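# Flip the gripper housing and return it to its tray

## Task

Turn the loose gripper housing over so it lies upside down, then set it back in its tray. Its two halves must stay joined, and no part of it may stick out past the tray's open side by more than about a fingernail's width. The tray is loose and must end up resting on all four feet on the raised bench top, with no foot hanging more than half off an edge. Finally release the housing and move the grippers away.

## Robot and tools

ROBOT. Two arms face each other across a table: left_arm, with its base at (-0.024, +0.460, +0.039) m and quat_wxyz (+0.708, 0, 0, -0.706), and right_arm, with its base at (-0.014, -0.467, +0.039) m and quat_wxyz (+0.707, 0, 0, +0.707). Each arm has six joints, in this column order: waist, shoulder, elbow, wrist pitch, wrist yaw, wrist roll. A gripper opening comes after them. Stated joint ranges in rad: waist -3.054 to 3.054, shoulder 0.000 to 3.142, elbow 0.000 to 2.356, wrist pitch -1.571 to 1.571, wrist yaw -1.571 to 1.571, wrist roll -3.142 to 3.142. The real ends can differ by up to 0.028 rad.

FRAME. Every position is in one scene frame, in metres. The origin is at the table centre, the table top is at z = +0.020, and +z points up. left_arm sits on the +y side. The arm names do not tell you which side of an image an arm appears on. The fingers point along the gripper's +x axis and close along its y axis. end_effector_position is the point between the fingers, 3 to 4 cm back from the tips. Only the outer 1.5 cm of each finger's inner face is flat. Reported poses can be off by a few cm, more so at long reach.

execute_actions. The argument actions is a list holding at most one item. An empty list [] just reports the state and includes pictures. An action has the form {"rows": [[...]], "steps": n}, with n from 9 to 15 control steps of 1/30 s each (15 if steps is left out). Each row is applied for one step, and the last row repeats to fill the remaining steps. A wait has the form {"steps": n} with n up to 300, counted from the previous result. Your reply time counts toward those steps.

A row is one flat list of 14 numbers, each in [-1, 1], for both arms, and you must send all 14 even if one arm stays still. The first 7 are left_arm's six joint values and its opening; the last 7 are the same for right_arm. The joint values are offsets, not poses. They count from the Joint targets at the start of the action, not from the previous row. They are scaled: 1.0 equals 2.055 rad for waist, shoulder and elbow, and 4.263 rad for the three wrist joints. Send 0 to keep a joint at its target. The opening is absolute: +1 is fully open and about -0.78 closes empty fingers. Asking a joint to go more than 0.028 rad past its range gets the whole call refused. Each step, a joint's target may lead its measured angle by at most 0.368 rad (first three joints) or 0.763 rad (wrist joints). If a gripper would be pushed more than 70 mm, that arm's targets are pulled back. The optional cameras argument lists camera names; ["all"] gives every camera and [] gives none.

move. target is either one 14-number row or a list of up to 15 rows. Every row uses the same layout and scaling as above, and every row is an offset from the current Joint targets, not from the previous row. The joints follow smooth paths in step. The paths take at least 0.5 s, and anything beyond 10 s is cut short. speed is in rad/s, from 0.01 to 7 with a default of 0.5, and applies to the joint with the farthest to go. Give one number, or one per target. blend, in rad, rounds off the corners between listed targets. The paths do not avoid obstacles or the other arm. The move: line reports the outcome: done, off_target (more than 0.03 rad short), moving, held or fault, plus limits=held if steps were withheld. By default, pictures from all cameras are returned.

wait: seconds, from 0 to 10; the robot keeps heading for its last target. zoom_image: camera (cam_high, cam_low, cam_left_wrist or cam_right_wrist) and region [x0, y0, x1, y1] in pixels. The region can be at most 504x504, and each image is 672x504 with its origin at the top left. read_manual: section "licences" returns only licence text. finished_scene: scene is the current scene number (1 or 2). It cannot be undone.

RESULTS. Joint positions lists, for each arm, six angles in rad and then the gap between the finger pads in m (0.080 when fully open). Joint velocities may read "within noise". Joint targets gives the base that your next offsets count from. grip_measured uses the same scale as the commanded opening. To hold a part, command about 0.08 below the reading at first contact. grip_effort_n is the motor's effort, with negative meaning closing; it is not the pad force. Joint torques and External joint torques are listed in joint order and are rough. Wrist depth shows 7x7 cells in mm (70 to 1000), with rows separated by " / ". Warning lines include: joint sent to its limit, joint command not followed (the clearance check changed targets), blocked, TORQUE FAULT (the arm stops for 10 s), MOTOR HOT (50 °C), and OVER-TEMPERATURE FAULT (95 °C, a hold of 30 to 60 s or a limp arm).

CAUTIONS. The simulation keeps running while you think, and the arms keep moving toward the last command. Contact load limits, in N m: waist 17.6, shoulder 21.8, elbow 21.4, wrist pitch 4.01, wrist yaw 3.86, wrist roll 3.69. The weight of a held part counts toward these. Avoid collisions between the two arms and never close one gripper on the other's fingers. Do not drop the housing, slam it, or release it while it is moving. Do not shove the loose tray off the bench, and keep everything on the table. Move slowly near contact, because faster moves and targets set deeper past a surface hit harder. Holding loads or a stretched-out arm heats the motors. To stop an arm pressing, command its targets back past its measured position. Small external pushes on loose objects can happen.

Each tool is called after "Call:" as name(argument=value, ...), one argument or row to a line, values as JSON.

## Session

Call:
execute_actions(
  actions=[],
  cameras=["all"],
)

Scene clock: 0.00 s of 5467.00 s.
left_arm: end_effector_position=(+0.1548, +0.4137, +0.3230) grip_measured=+1.000 grip_effort_n=n/a end_effector_quat_wxyz=(+0.849, +0.330, +0.277, -0.306) | right_arm: end_effector_position=(+0.0114, -0.1461, +0.3654) grip_measured=+1.000 grip_effort_n=n/a end_effector_quat_wxyz=(+0.648, -0.208, +0.189, +0.708)
Joint positions: left_arm=[1.617 0.762 1.15 -1.195 0.377 0.923 0.08] | right_arm=[-0.184 1.141 1.315 -0.76 -0.226 -0.152 0.08]
Joint velocities: within noise
Joint torques (N m): no reading
External joint torques (N m): no reading
Heat: left arm: hottest wrist roll 34 °C (+0.0 °C/min); right arm: hottest wrist yaw 34 °C (+0.0 °C/min).
Wrist depth (mm): cam_left_wrist=[824 924 - - - 465 435 / 887 - - - - 447 410 / 949 - - - 439 415 379 / - - - - 422 387 360 / - - - 420 391 360 336 / - - 433 381 360 106 - / - - 403 371 327 307 83] | cam_right_wrist=[- 660 - 983 999 998 984 / - 720 706 697 686 686 - / - 617 615 616 621 607 607 / 567 352 334 306 339 346 529 / 320 317 295 280 302 314 455 / - 85 276 278 276 98 - / - - 252 251 251 246 82]
Joint targets: left_arm=[1.617 0.761 1.153 -1.189 0.381 0.919] | right_arm=[-0.184 1.141 1.315 -0.755 -0.230 -0.148]

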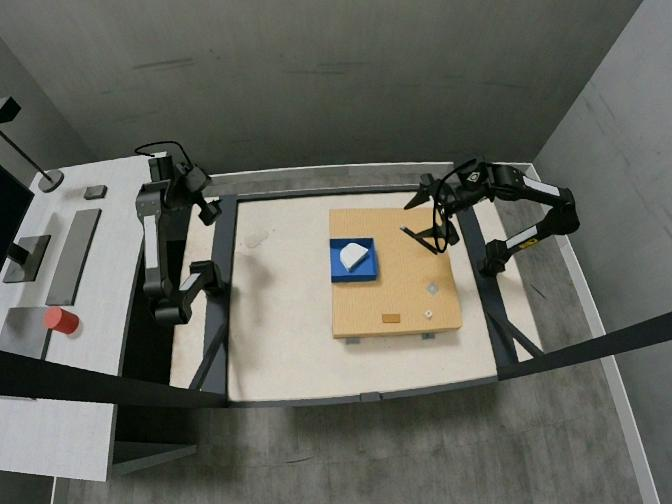

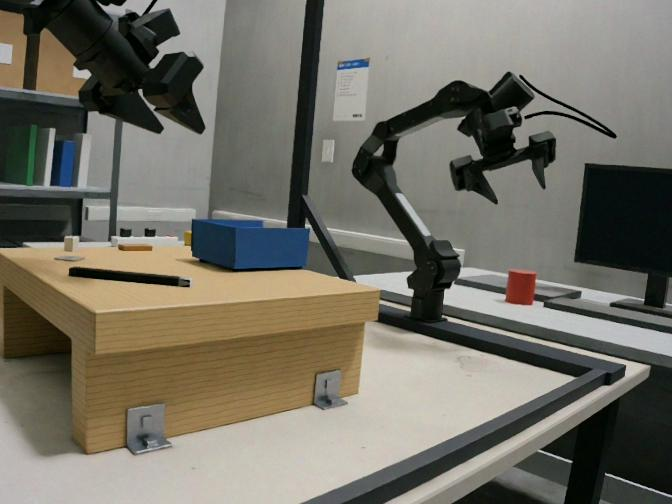

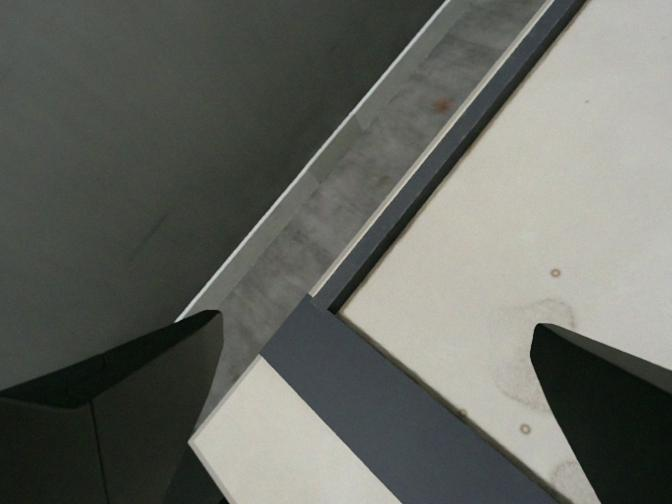

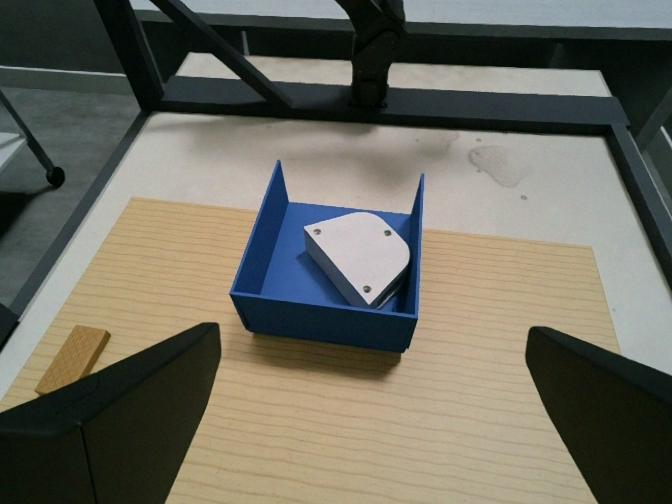

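Call:
zoom_image(
  camera="cam_high",
  region=[310, 190, 480, 350],
)

Call:
zoom_image(
  camera="cam_right_wrist",
  region=[200, 140, 460, 370],
)

Call:
zoom_image(
  camera="cam_low",
  region=[0, 200, 400, 460],
)

Scaled by 2.965 from the camera's 672x504 image, which has a finer 960x720 frame.

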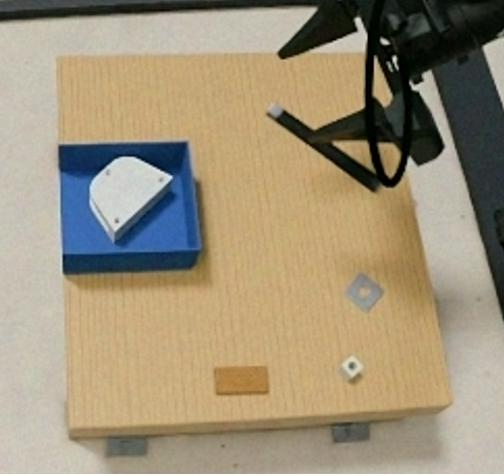

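Scaled by 1.938 from the camera's 672x504 image, which has a finer 960x720 frame.

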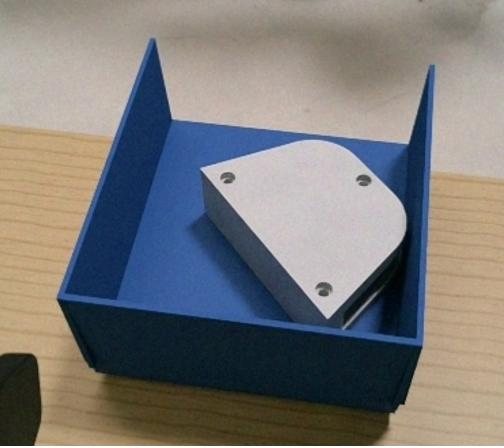

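Scaled by 1.260 from the camera's 672x504 image, which has a finer 960x720 frame.

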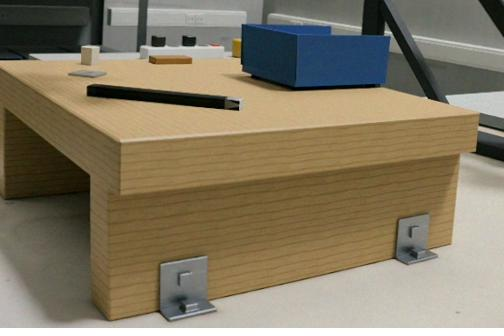

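Call:
move(
  target=[-0.7869, -0.1766, -0.4005, 0.2538, -0.0894, -0.2156, 1, 0, 0, 0, 0, 0, 0, 1],
  speed=1.0,
)

Scene clock: 26.17 s of 5467.00 s.
left_arm: end_effector_position=(-0.0242, +0.2205, +0.2504) grip_measured=+1.000 grip_effort_n=-5.8 end_effector_quat_wxyz=(+0.704, +0.064, +0.066, -0.705) | right_arm: end_effector_position=(+0.0114, -0.1461, +0.3654) grip_measured=+1.000 grip_effort_n=-2.6 end_effector_quat_wxyz=(+0.648, -0.208, +0.189, +0.708)
Joint positions: left_arm=[0.002 0.403 0.339 -0.12 0.006 -0.001 0.08] | right_arm=[-0.184 1.141 1.315 -0.76 -0.226 -0.152 0.08]
Joint velocities: within noise
Joint torques (N m): left_arm=[-0.19 -0.55 4.36 2.18 -0.1 -0.09] | right_arm=[-0.04 -4.62 6.53 2.33 -0.11 -0.01]
External joint torques (N m): left_arm=[-0.2 -0.58 -2.37 0.51 -0.1 -0.1] | right_arm=[-0.06 -1.21 -0.13 0.7 -0.02 -0.01]
Heat: left arm: hottest wrist pitch 35 °C (+6.9 °C/min); right arm: hottest wrist pitch 37 °C (+9.2 °C/min).
Wrist depth (mm): cam_left_wrist=[- - - - - - - / - - - - - - - / - 467 397 329 340 460 - / 507 300 284 267 277 317 - / 264 256 258 255 253 251 251 / - - 371 380 374 106 - / - - 317 321 320 314 83] | cam_right_wrist=[- 647 - 591 431 992 980 / - 716 706 686 686 687 - / - 618 618 617 612 621 611 / 570 354 334 308 341 348 528 / 319 319 296 284 302 314 461 / - 85 278 277 277 98 - / - - 252 251 251 246 82]
Joint targets: left_arm=[0.000 0.398 0.330 -0.107 0.000 0.000] | right_arm=[-0.184 1.141 1.315 -0.755 -0.230 -0.148]
Kept back: nothing.
move: done

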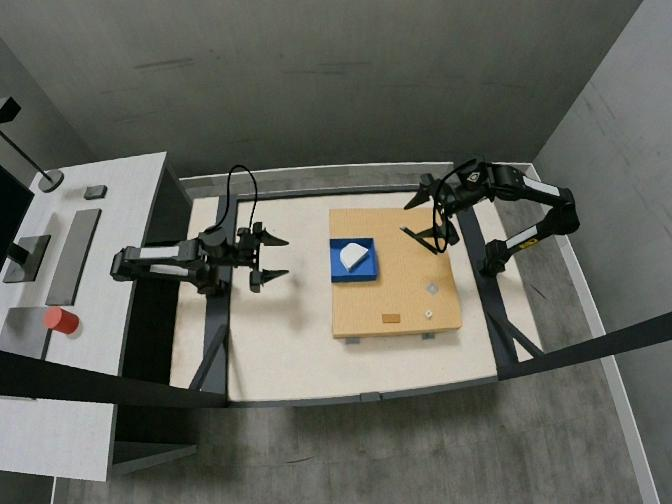

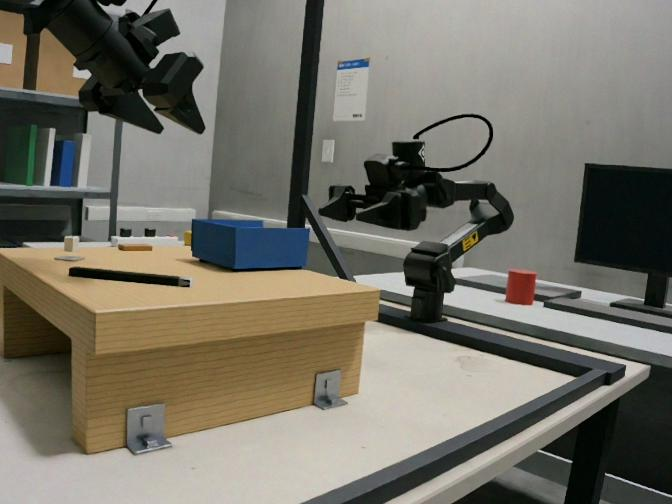

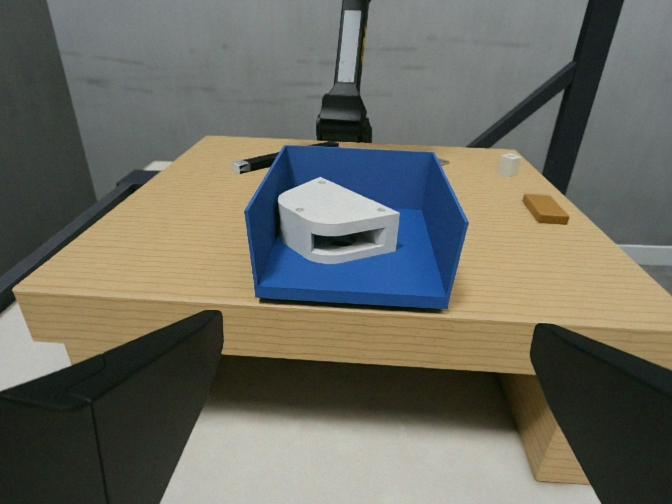

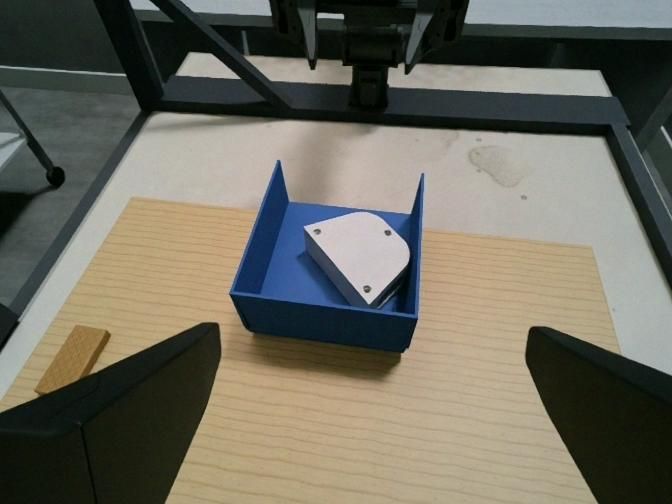

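Call:
zoom_image(
  camera="cam_left_wrist",
  region=[230, 130, 490, 325],
)

Call:
zoom_image(
  camera="cam_left_wrist",
  region=[265, 165, 415, 275],
)

Call:
zoom_image(
  camera="cam_low",
  region=[180, 200, 400, 365],
)

Scaled by 1.938 from the camera's 672x504 image, which has a finer 960x720 frame.

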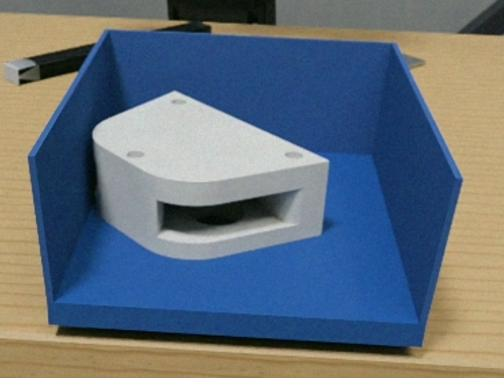

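Scaled by 3.360 from the camera's 672x504 image, which has a finer 960x720 frame.

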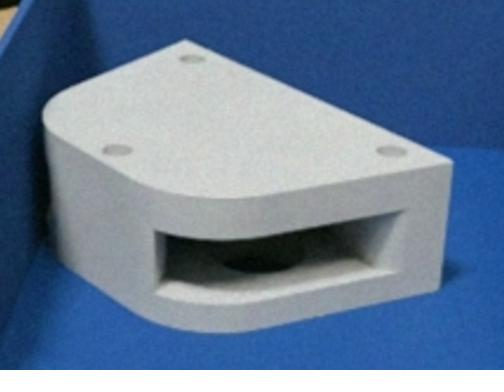

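Scaled by 2.291 from the camera's 672x504 image, which has a finer 960x720 frame.

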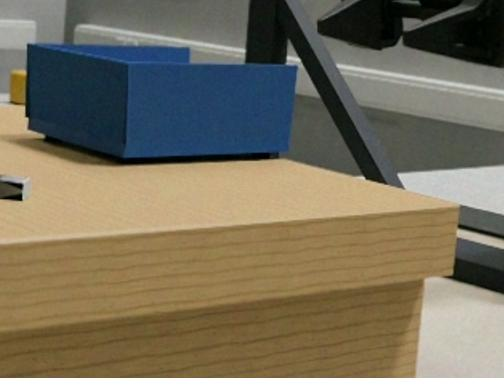

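Call:
move(
  target=[0, 0.3314, 0.1538, 0.0244, 0, 0, 1, 0, 0, 0, 0, 0, 0, 1],
  speed=0.6,
  cameras=["cam_left_wrist", "cam_low"],
)

Call:
zoom_image(
  camera="cam_left_wrist",
  region=[180, 80, 520, 335],
)

Scene clock: 51.70 s of 5467.00 s.
left_arm: end_effector_position=(-0.0239, +0.1238, +0.2266) grip_measured=+1.000 grip_effort_n=-5.8 end_effector_quat_wxyz=(+0.688, +0.160, +0.162, -0.689) | right_arm: end_effector_position=(+0.0114, -0.1461, +0.3654) grip_measured=+1.000 grip_effort_n=-2.6 end_effector_quat_wxyz=(+0.648, -0.208, +0.189, +0.708)
Joint positions: left_arm=[0.002 1.074 0.63 -0.016 0.006 -0.001 0.08] | right_arm=[-0.184 1.141 1.315 -0.76 -0.226 -0.152 0.08]
Joint velocities: within noise
Joint torques (N m): left_arm=[-0.19 -2.43 6.71 2.09 -0.09 -0.08] | right_arm=[-0.05 -4.61 6.54 2.33 -0.11 -0.01]
External joint torques (N m): left_arm=[-0.18 0.69 0.11 0.5 -0.09 -0.08] | right_arm=[-0.05 -1.33 0 0.73 -0.02 -0.01]
Heat: left arm: hottest wrist pitch 39 °C (+8.1 °C/min); right arm: hottest wrist pitch 39 °C (+7.0 °C/min).
Wrist depth (mm): cam_left_wrist=[- 369 369 373 385 392 561 / 287 279 198 210 215 277 298 / 223 223 163 160 174 164 234 / 186 181 165 164 173 152 195 / 165 166 151 152 150 148 167 / - - 279 180 174 162 - / - - 264 263 266 261 83] | cam_right_wrist=[- 658 998 353 608 970 978 / - 722 699 677 370 686 - / - 620 617 619 609 612 605 / 569 352 333 308 340 348 528 / 318 319 296 283 301 314 456 / - 85 278 277 277 98 - / - - 253 252 251 245 82]
Joint targets: left_arm=[-0.001 1.079 0.646 -0.003 0.000 0.000] | right_arm=[-0.184 1.141 1.315 -0.755 -0.230 -0.148]
Kept back: nothing.
move: done
Images, in order (width x height): cam_low 672x504, cam_left_wrist 672x504.

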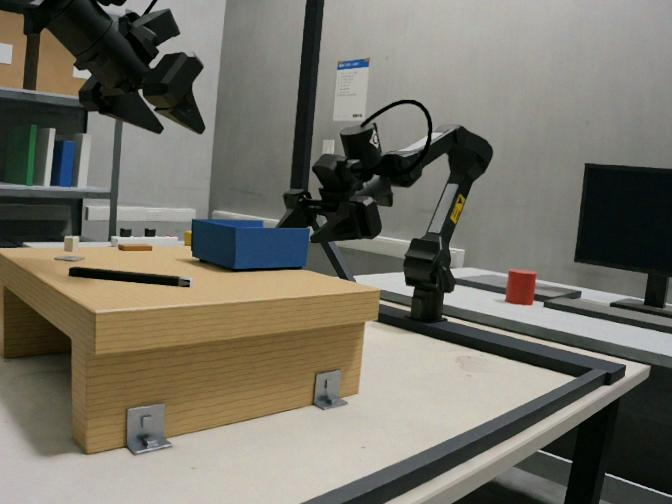

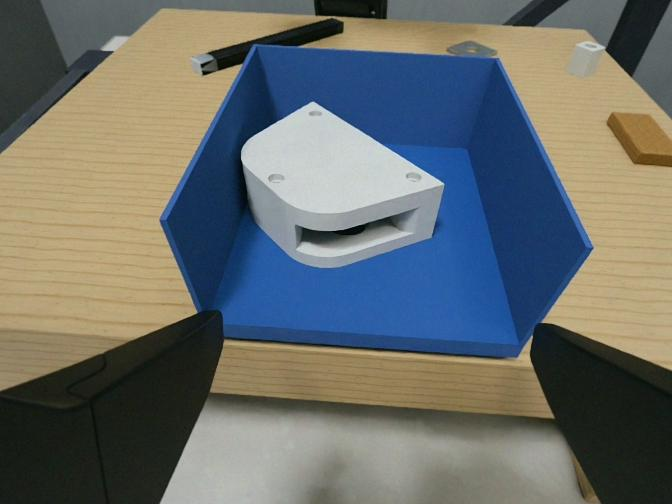

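Scaled by 1.482 from the camera's 672x504 image, which has a finer 960x720 frame.

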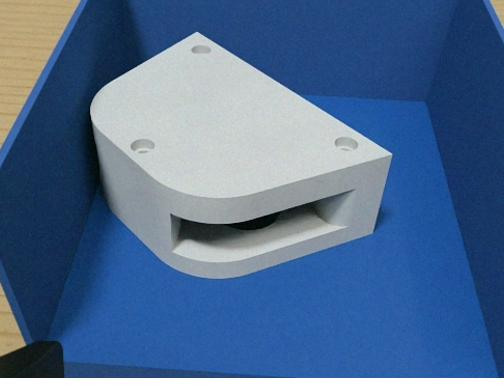

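Call:
zoom_image(
  camera="cam_left_wrist",
  region=[230, 170, 350, 270],
)

Call:
zoom_image(
  camera="cam_left_wrist",
  region=[340, 160, 460, 260],
)

Scaled by 4.200 from the camera's 672x504 image, which has a finer 960x720 frame.

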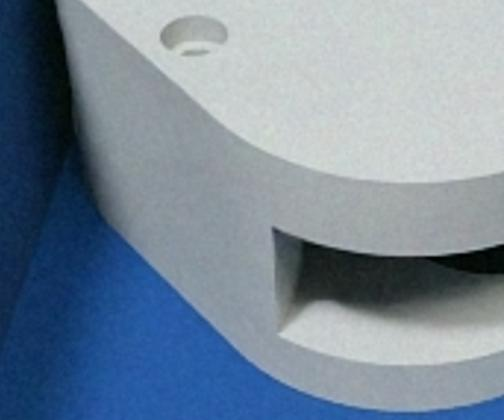

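Scaled by 4.200 from the camera's 672x504 image, which has a finer 960x720 frame.

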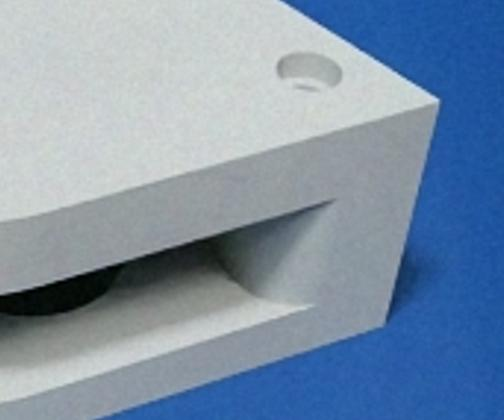

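Call:
zoom_image(
  camera="cam_low",
  region=[260, 110, 430, 260],
)

Call:
zoom_image(
  camera="cam_low",
  region=[0, 0, 230, 150],
)

Call:
zoom_image(
  camera="cam_high",
  region=[190, 150, 400, 300],
)

Scaled by 2.965 from the camera's 672x504 image, which has a finer 960x720 frame.

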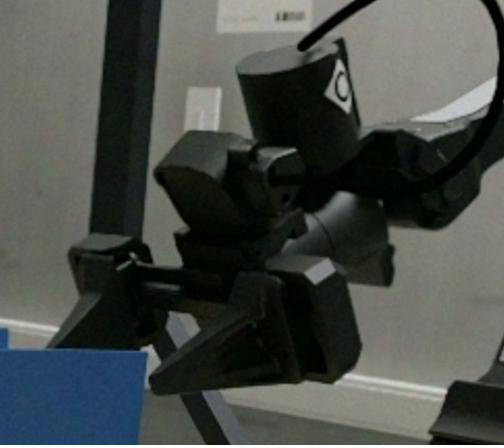

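Scaled by 2.191 from the camera's 672x504 image, which has a finer 960x720 frame.

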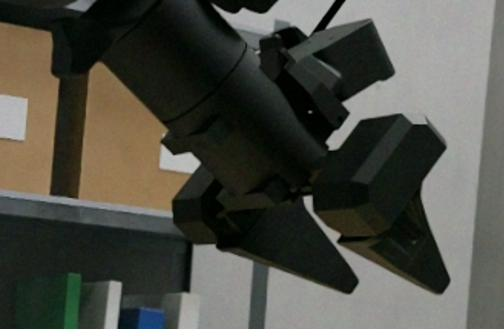

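This scene's latest camera images include none from cam_high. They are from: cam_low, cam_left_wrist. cam_high's image comes with the result of a call that names it in "cameras".

Call:
zoom_image(
  camera="cam_left_wrist",
  region=[150, 180, 350, 380],
)

Call:
zoom_image(
  camera="cam_left_wrist",
  region=[410, 180, 610, 380],
)

Call:
zoom_image(
  camera="cam_left_wrist",
  region=[220, 30, 420, 230],
)

Call:
zoom_image(
  camera="cam_left_wrist",
  region=[380, 30, 580, 230],
)

Scaled by 2.520 from the camera's 672x504 image, which has a finer 960x720 frame.

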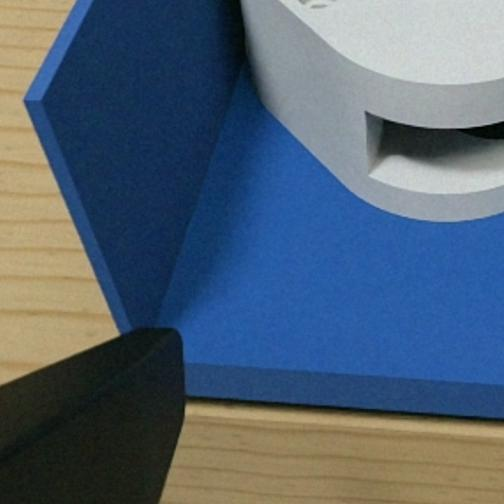

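Scaled by 2.520 from the camera's 672x504 image, which has a finer 960x720 frame.

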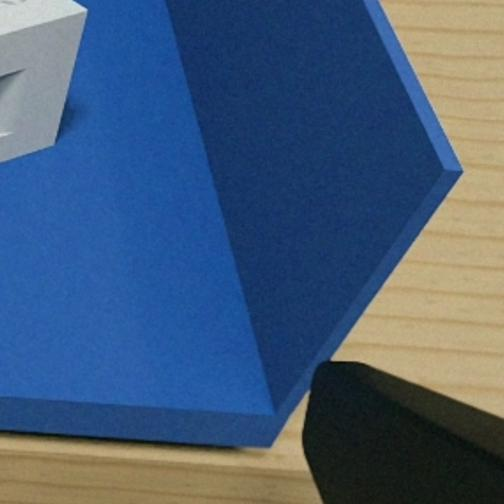

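Scaled by 2.520 from the camera's 672x504 image, which has a finer 960x720 frame.

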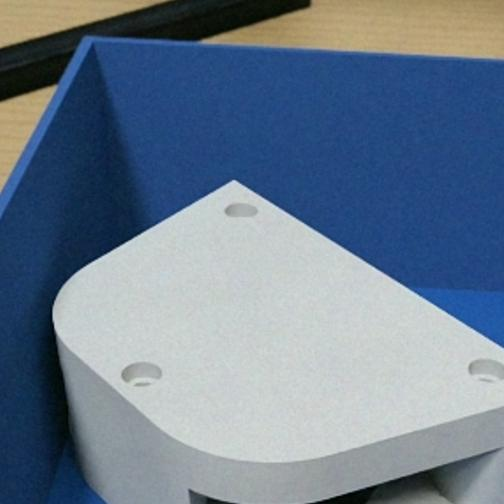

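Scaled by 2.520 from the camera's 672x504 image, which has a finer 960x720 frame.

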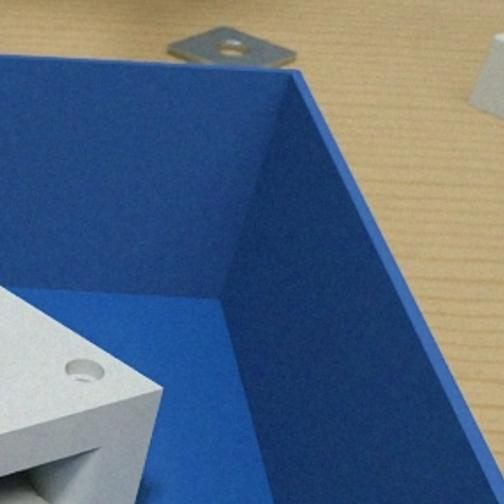

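Call:
move(
  target=[
    [-0.001, 0.091, 0.2384, -0.1224, 0, 0.07, 1, 0.0447, -0.0856, -0.0533, 0.0014, 0.027, 0.0174, 1],
    [-0.001, 0.182, 0.4769, -0.2447, 0, 0.3685, 1, 0.0895, -0.1713, -0.1066, 0.0028, 0.054, 0.0347, 1],
  ],
  speed=0.9,
  blend=0.1,
)

Scene clock: 118.03 s of 5467.00 s.
left_arm: end_effector_position=(-0.0234, +0.1029, +0.3350) grip_measured=+1.000 grip_effort_n=-6.3 end_effector_quat_wxyz=(+0.239, +0.667, -0.237, -0.665) | right_arm: end_effector_position=(-0.0131, -0.2196, +0.3712) grip_measured=+1.000 grip_effort_n=-2.6 end_effector_quat_wxyz=(+0.690, -0.156, +0.151, +0.690)
Joint positions: left_arm=[0 1.447 1.611 -1.048 -0.002 1.57 0.08] | right_arm=[-0.003 0.793 1.108 -0.752 -0.001 -0.008 0.08]
Joint velocities: within noise
Joint torques (N m): left_arm=[-0.19 -4.09 6.12 1.14 -0.03 0.14] | right_arm=[0.24 -2.26 5.03 2.86 0.14 0.15]
External joint torques (N m): left_arm=[-0.18 0.9 0.23 -0.09 -0.07 0.17] | right_arm=[0.25 -1.44 -1.27 1.16 0.14 0.15]
Heat: left arm: hottest elbow 42 °C (+6.1 °C/min); right arm: hottest wrist pitch 40 °C (+1.0 °C/min).
Wrist depth (mm): cam_left_wrist=[- 390 315 261 225 198 284 / - 409 334 256 224 204 299 / - 534 358 263 221 208 304 / - 824 379 249 222 249 318 / - - 386 260 233 226 324 / - - 647 336 275 107 - / - - - 565 291 420 83] | cam_right_wrist=[- 677 - 387 - - - / - - 886 810 - - - / - 734 731 739 741 738 - / - 414 399 354 374 405 628 / 522 352 342 332 341 352 518 / - 85 297 298 299 97 - / - - 264 265 265 260 82]
Joint targets: left_arm=[-0.003 1.453 1.626 -1.047 0.000 1.571] | right_arm=[0.000 0.789 1.096 -0.743 0.000 0.000]
Kept back: nothing.
move: done

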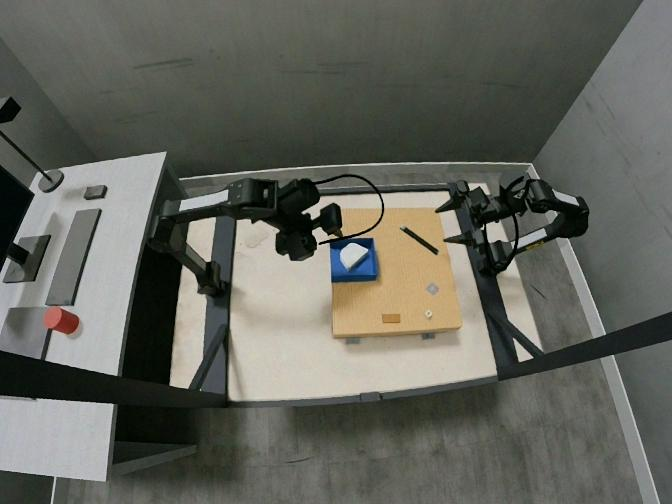

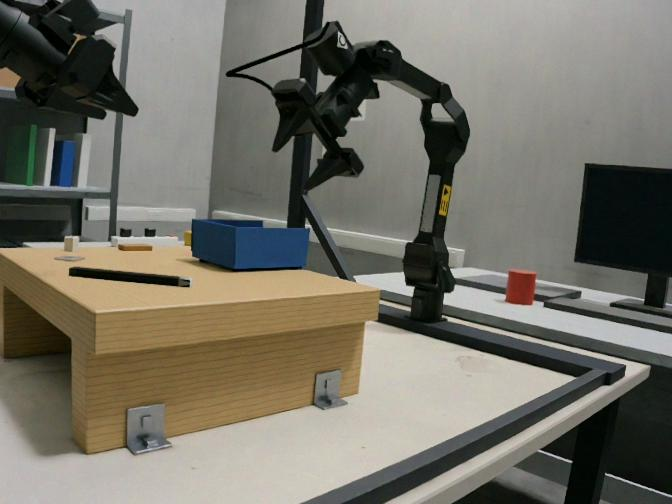

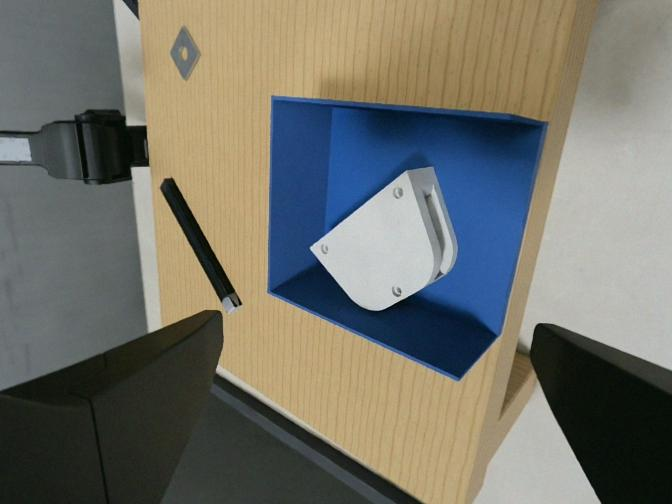

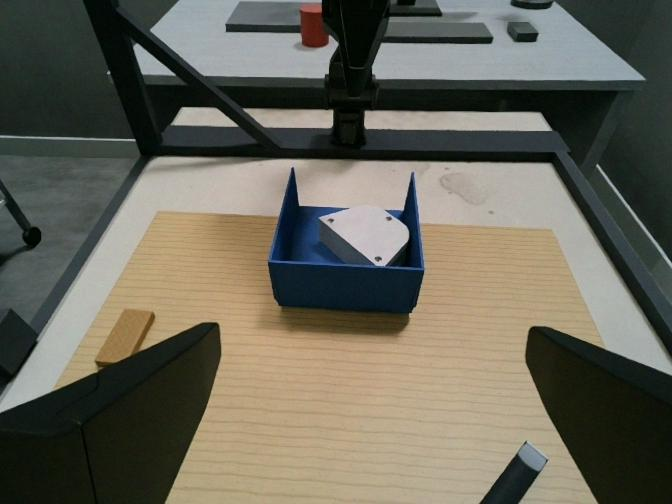

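Call:
zoom_image(
  camera="cam_left_wrist",
  region=[250, 80, 560, 390],
)

Call:
zoom_image(
  camera="cam_left_wrist",
  region=[300, 160, 470, 320],
)

Call:
zoom_image(
  camera="cam_right_wrist",
  region=[250, 160, 450, 320],
)

Scaled by 1.626 from the camera's 672x504 image, which has a finer 960x720 frame.

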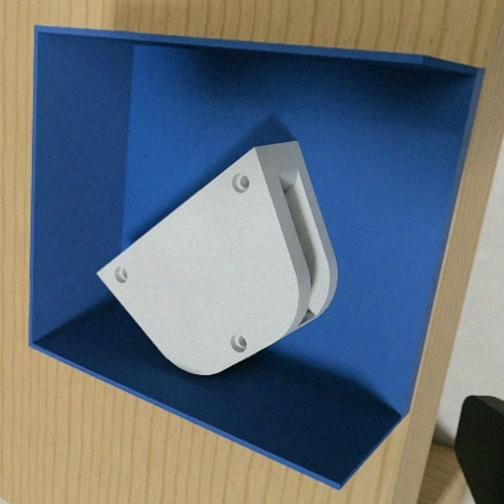

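Scaled by 2.965 from the camera's 672x504 image, which has a finer 960x720 frame.

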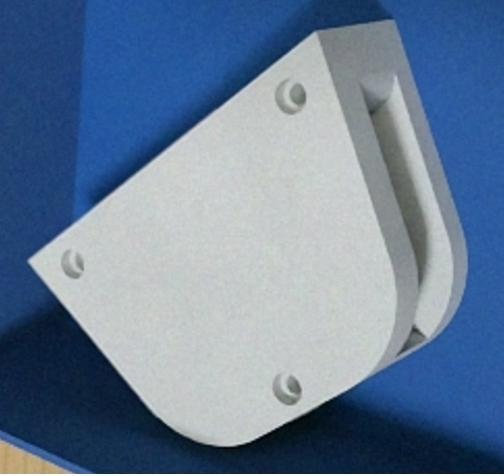

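Scaled by 2.520 from the camera's 672x504 image, which has a finer 960x720 frame.

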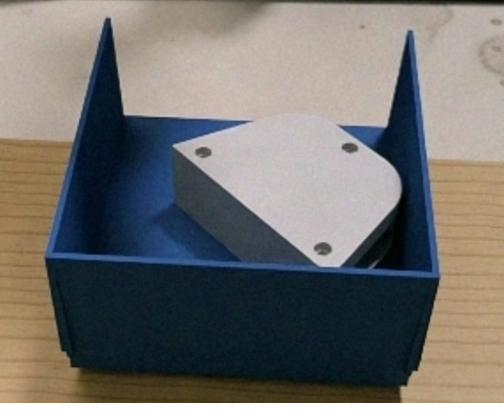

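Call:
move(
  target=[0.0019, 0.3036, 0.3221, -0.0906, 0, 0, 1, 0, 0, 0, 0, 0, 0, 1],
  speed=0.5,
)

Scene clock: 126.07 s of 5467.00 s.
left_arm: end_effector_position=(-0.0232, +0.0134, +0.2774) grip_measured=+1.000 grip_effort_n=-6.3 end_effector_quat_wxyz=(+0.121, +0.698, -0.119, -0.696) | right_arm: end_effector_position=(-0.0132, -0.2196, +0.3712) grip_measured=+1.000 grip_effort_n=-3.0 end_effector_quat_wxyz=(+0.690, -0.156, +0.151, +0.690)
Joint positions: left_arm=[0 2.07 2.275 -1.435 -0.002 1.57 0.08] | right_arm=[-0.003 0.793 1.108 -0.752 -0.001 -0.008 0.08]
Joint velocities: within noise
Joint torques (N m): left_arm=[0.13 -7.67 5.46 0.72 -0.02 0.16] | right_arm=[0.23 -2.25 5.04 2.86 0.14 0.14]
External joint torques (N m): left_arm=[0.14 1.34 0 -0.1 -0.07 0.18] | right_arm=[0.23 -1.42 -1.32 1.14 0.13 0.14]
Heat: left arm: hottest elbow 41 °C (+4.1 °C/min); right arm: hottest wrist pitch 40 °C (+1.0 °C/min).
Wrist depth (mm): cam_left_wrist=[200 186 173 161 150 141 133 / 210 197 180 155 147 141 134 / 223 209 148 161 149 141 134 / 240 220 202 170 144 141 138 / 246 233 156 175 137 129 147 / - - 157 159 146 135 - / - - 243 217 148 135 83] | cam_right_wrist=[- 676 253 254 - - - / - - 743 210 882 - - / - 738 737 267 704 704 - / - 414 387 343 384 377 628 / 518 354 342 333 327 341 519 / - 85 298 298 299 98 - / - - 265 265 266 259 82]
Joint targets: left_arm=[0.001 2.077 2.288 -1.433 0.000 1.571] | right_arm=[0.000 0.789 1.096 -0.743 0.000 0.000]
Kept back: nothing.
move: done

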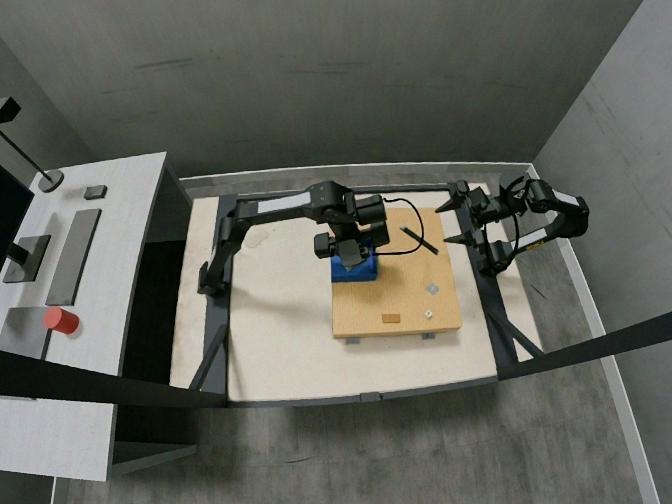

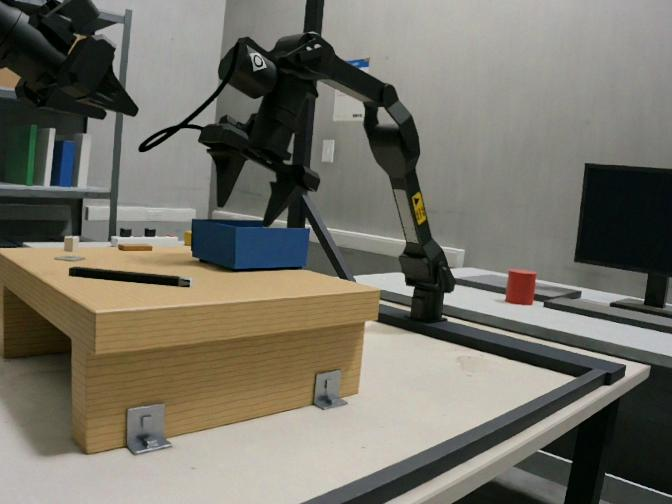

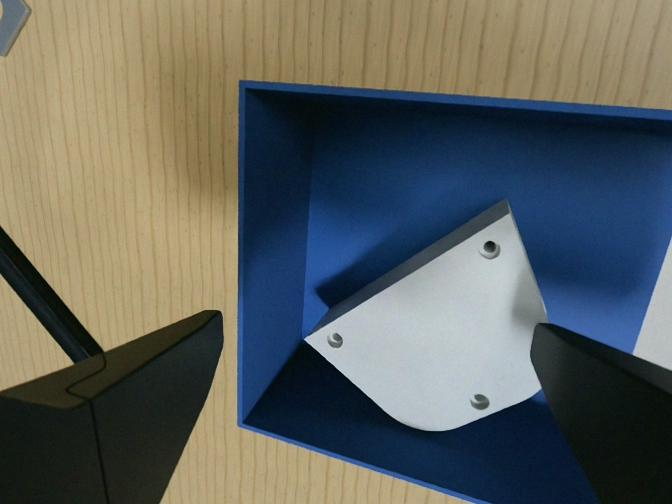

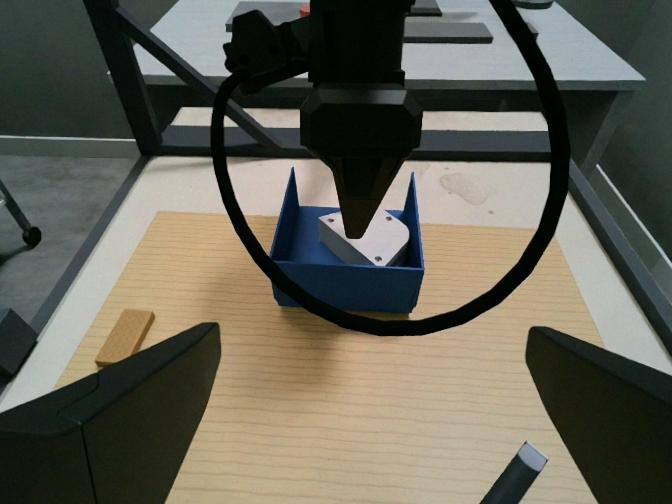

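Call:
move(
  target=[0.0039, 0.0506, 0.0102, -0.0215, 0, 0, 0.8665, 0, 0, 0, 0, 0, 0, 1],
  speed=0.3,
)

Scene clock: 132.93 s of 5467.00 s.
left_arm: end_effector_position=(-0.0202, +0.0181, +0.2338) grip_measured=+0.870 grip_effort_n=-22.1 end_effector_quat_wxyz=(+0.062, +0.706, -0.055, -0.704) | right_arm: end_effector_position=(-0.0132, -0.2196, +0.3712) grip_measured=+1.000 grip_effort_n=-3.0 end_effector_quat_wxyz=(+0.690, -0.156, +0.151, +0.690)
Joint positions: left_arm=[0.007 2.176 2.297 -1.525 -0.002 1.57 0.074] | right_arm=[-0.003 0.793 1.108 -0.752 -0.001 -0.008 0.08]
Joint velocities: within noise
Joint torques (N m): left_arm=[0.22 -8.33 5.34 0.47 -0.01 0.15] | right_arm=[0.24 -2.27 5.03 2.86 0.14 0.15]
External joint torques (N m): left_arm=[0.24 1.02 0.09 -0.08 -0.06 0.16] | right_arm=[0.23 -1.35 -1.39 1.13 0.14 0.14]
Heat: left arm: hottest elbow 40 °C (+2.0 °C/min); right arm: hottest wrist pitch 40 °C (+0.0 °C/min).
Wrist depth (mm): cam_left_wrist=[- 121 116 113 110 107 104 / - 94 111 108 - - 106 / - 98 116 111 - 106 102 / - 96 123 117 93 109 106 / - 105 127 120 79 - 114 / - - 131 124 118 - - / - - 129 128 99 - -] | cam_right_wrist=[- 680 - 181 - - - / - - 703 278 884 - - / - 737 735 260 682 738 - / - 414 387 310 376 401 624 / 522 354 331 334 341 342 522 / - 85 290 298 299 98 - / - - 265 264 265 260 82]
Joint targets: left_arm=[0.009 2.181 2.310 -1.524 0.000 1.571] | right_arm=[0.000 0.789 1.096 -0.743 0.000 0.000]
Kept back: nothing.
move: done

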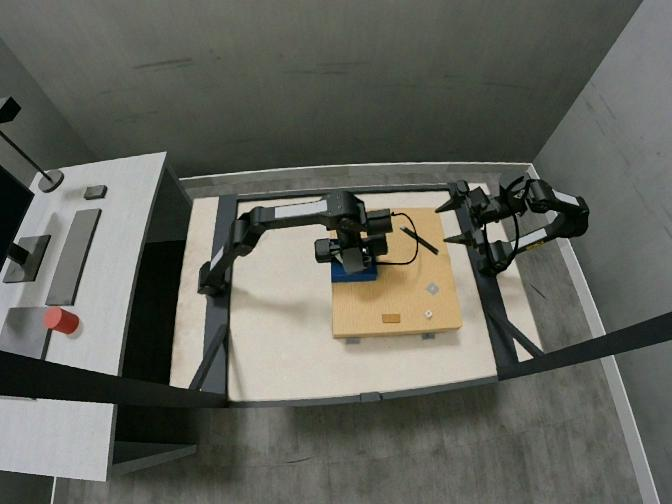

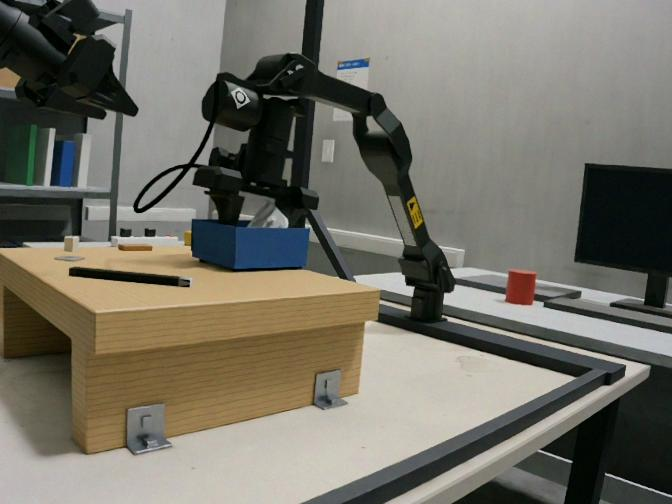

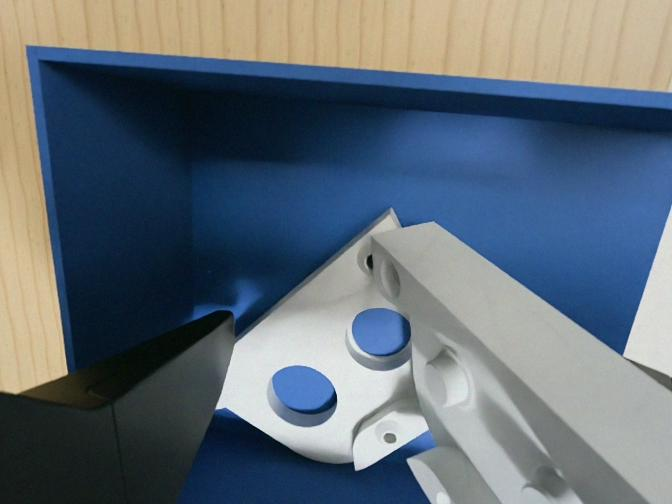

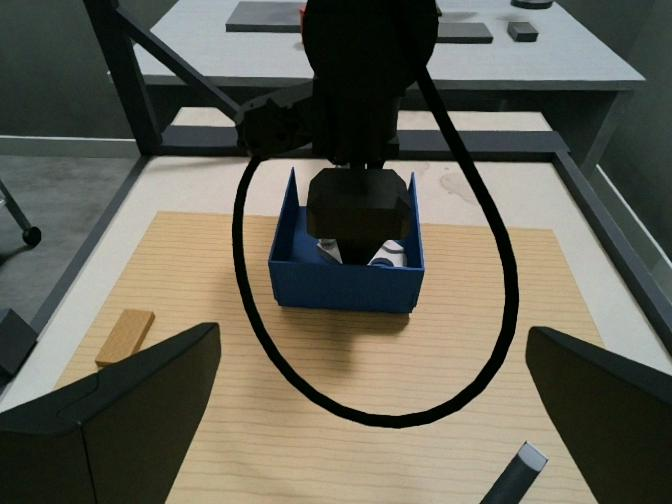

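Call:
zoom_image(
  camera="cam_left_wrist",
  region=[190, 180, 672, 504],
)

Call:
zoom_image(
  camera="cam_low",
  region=[170, 140, 340, 290],
)

Call:
zoom_image(
  camera="cam_right_wrist",
  region=[250, 160, 450, 320],
)

Call:
zoom_image(
  camera="cam_high",
  region=[300, 190, 440, 300],
)

Scaled by 1.046 from the camera's 672x504 image, which has a finer 960x720 frame.

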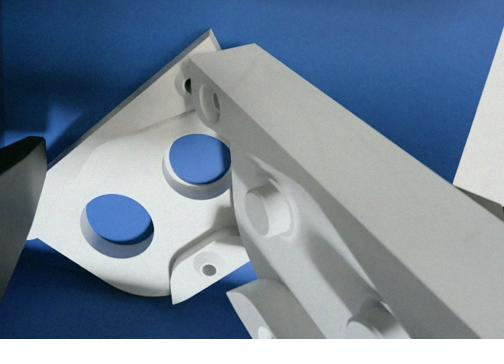

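Scaled by 2.965 from the camera's 672x504 image, which has a finer 960x720 frame.

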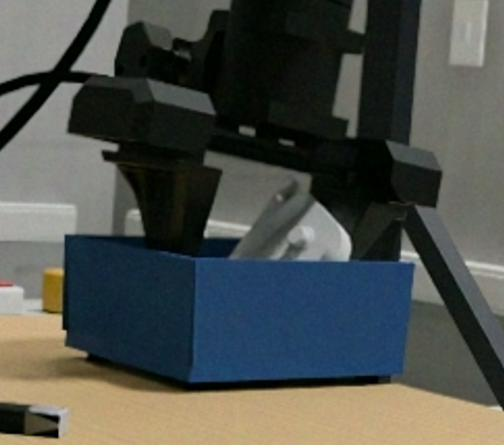

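Scaled by 2.520 from the camera's 672x504 image, which has a finer 960x720 frame.

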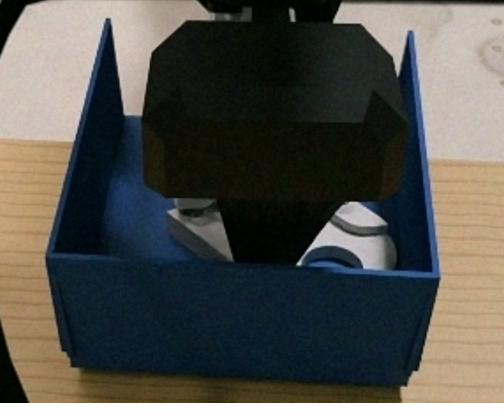

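Scaled by 3.600 from the camera's 672x504 image, which has a finer 960x720 frame.

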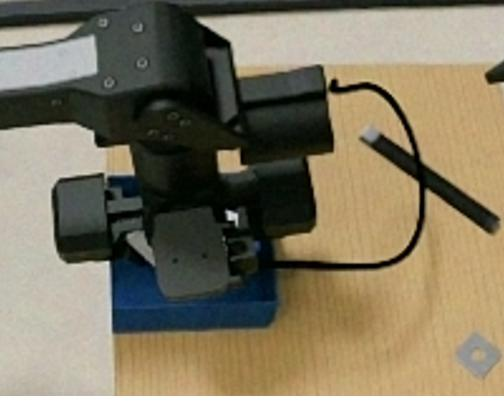

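Call:
zoom_image(
  camera="cam_left_wrist",
  region=[340, 190, 540, 340],
)

Call:
zoom_image(
  camera="cam_left_wrist",
  region=[340, 330, 600, 504],
)

Call:
zoom_image(
  camera="cam_left_wrist",
  region=[180, 290, 380, 490],
)

Scaled by 2.520 from the camera's 672x504 image, which has a finer 960x720 frame.

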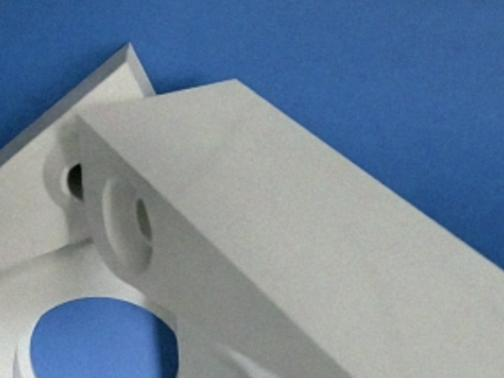

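Scaled by 1.938 from the camera's 672x504 image, which has a finer 960x720 frame.

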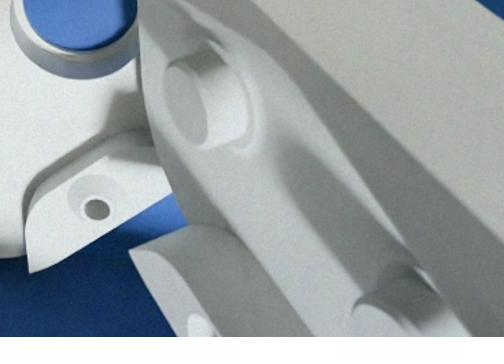

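Scaled by 2.520 from the camera's 672x504 image, which has a finer 960x720 frame.

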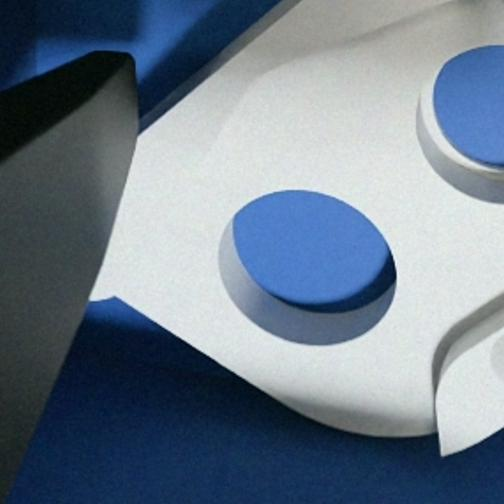

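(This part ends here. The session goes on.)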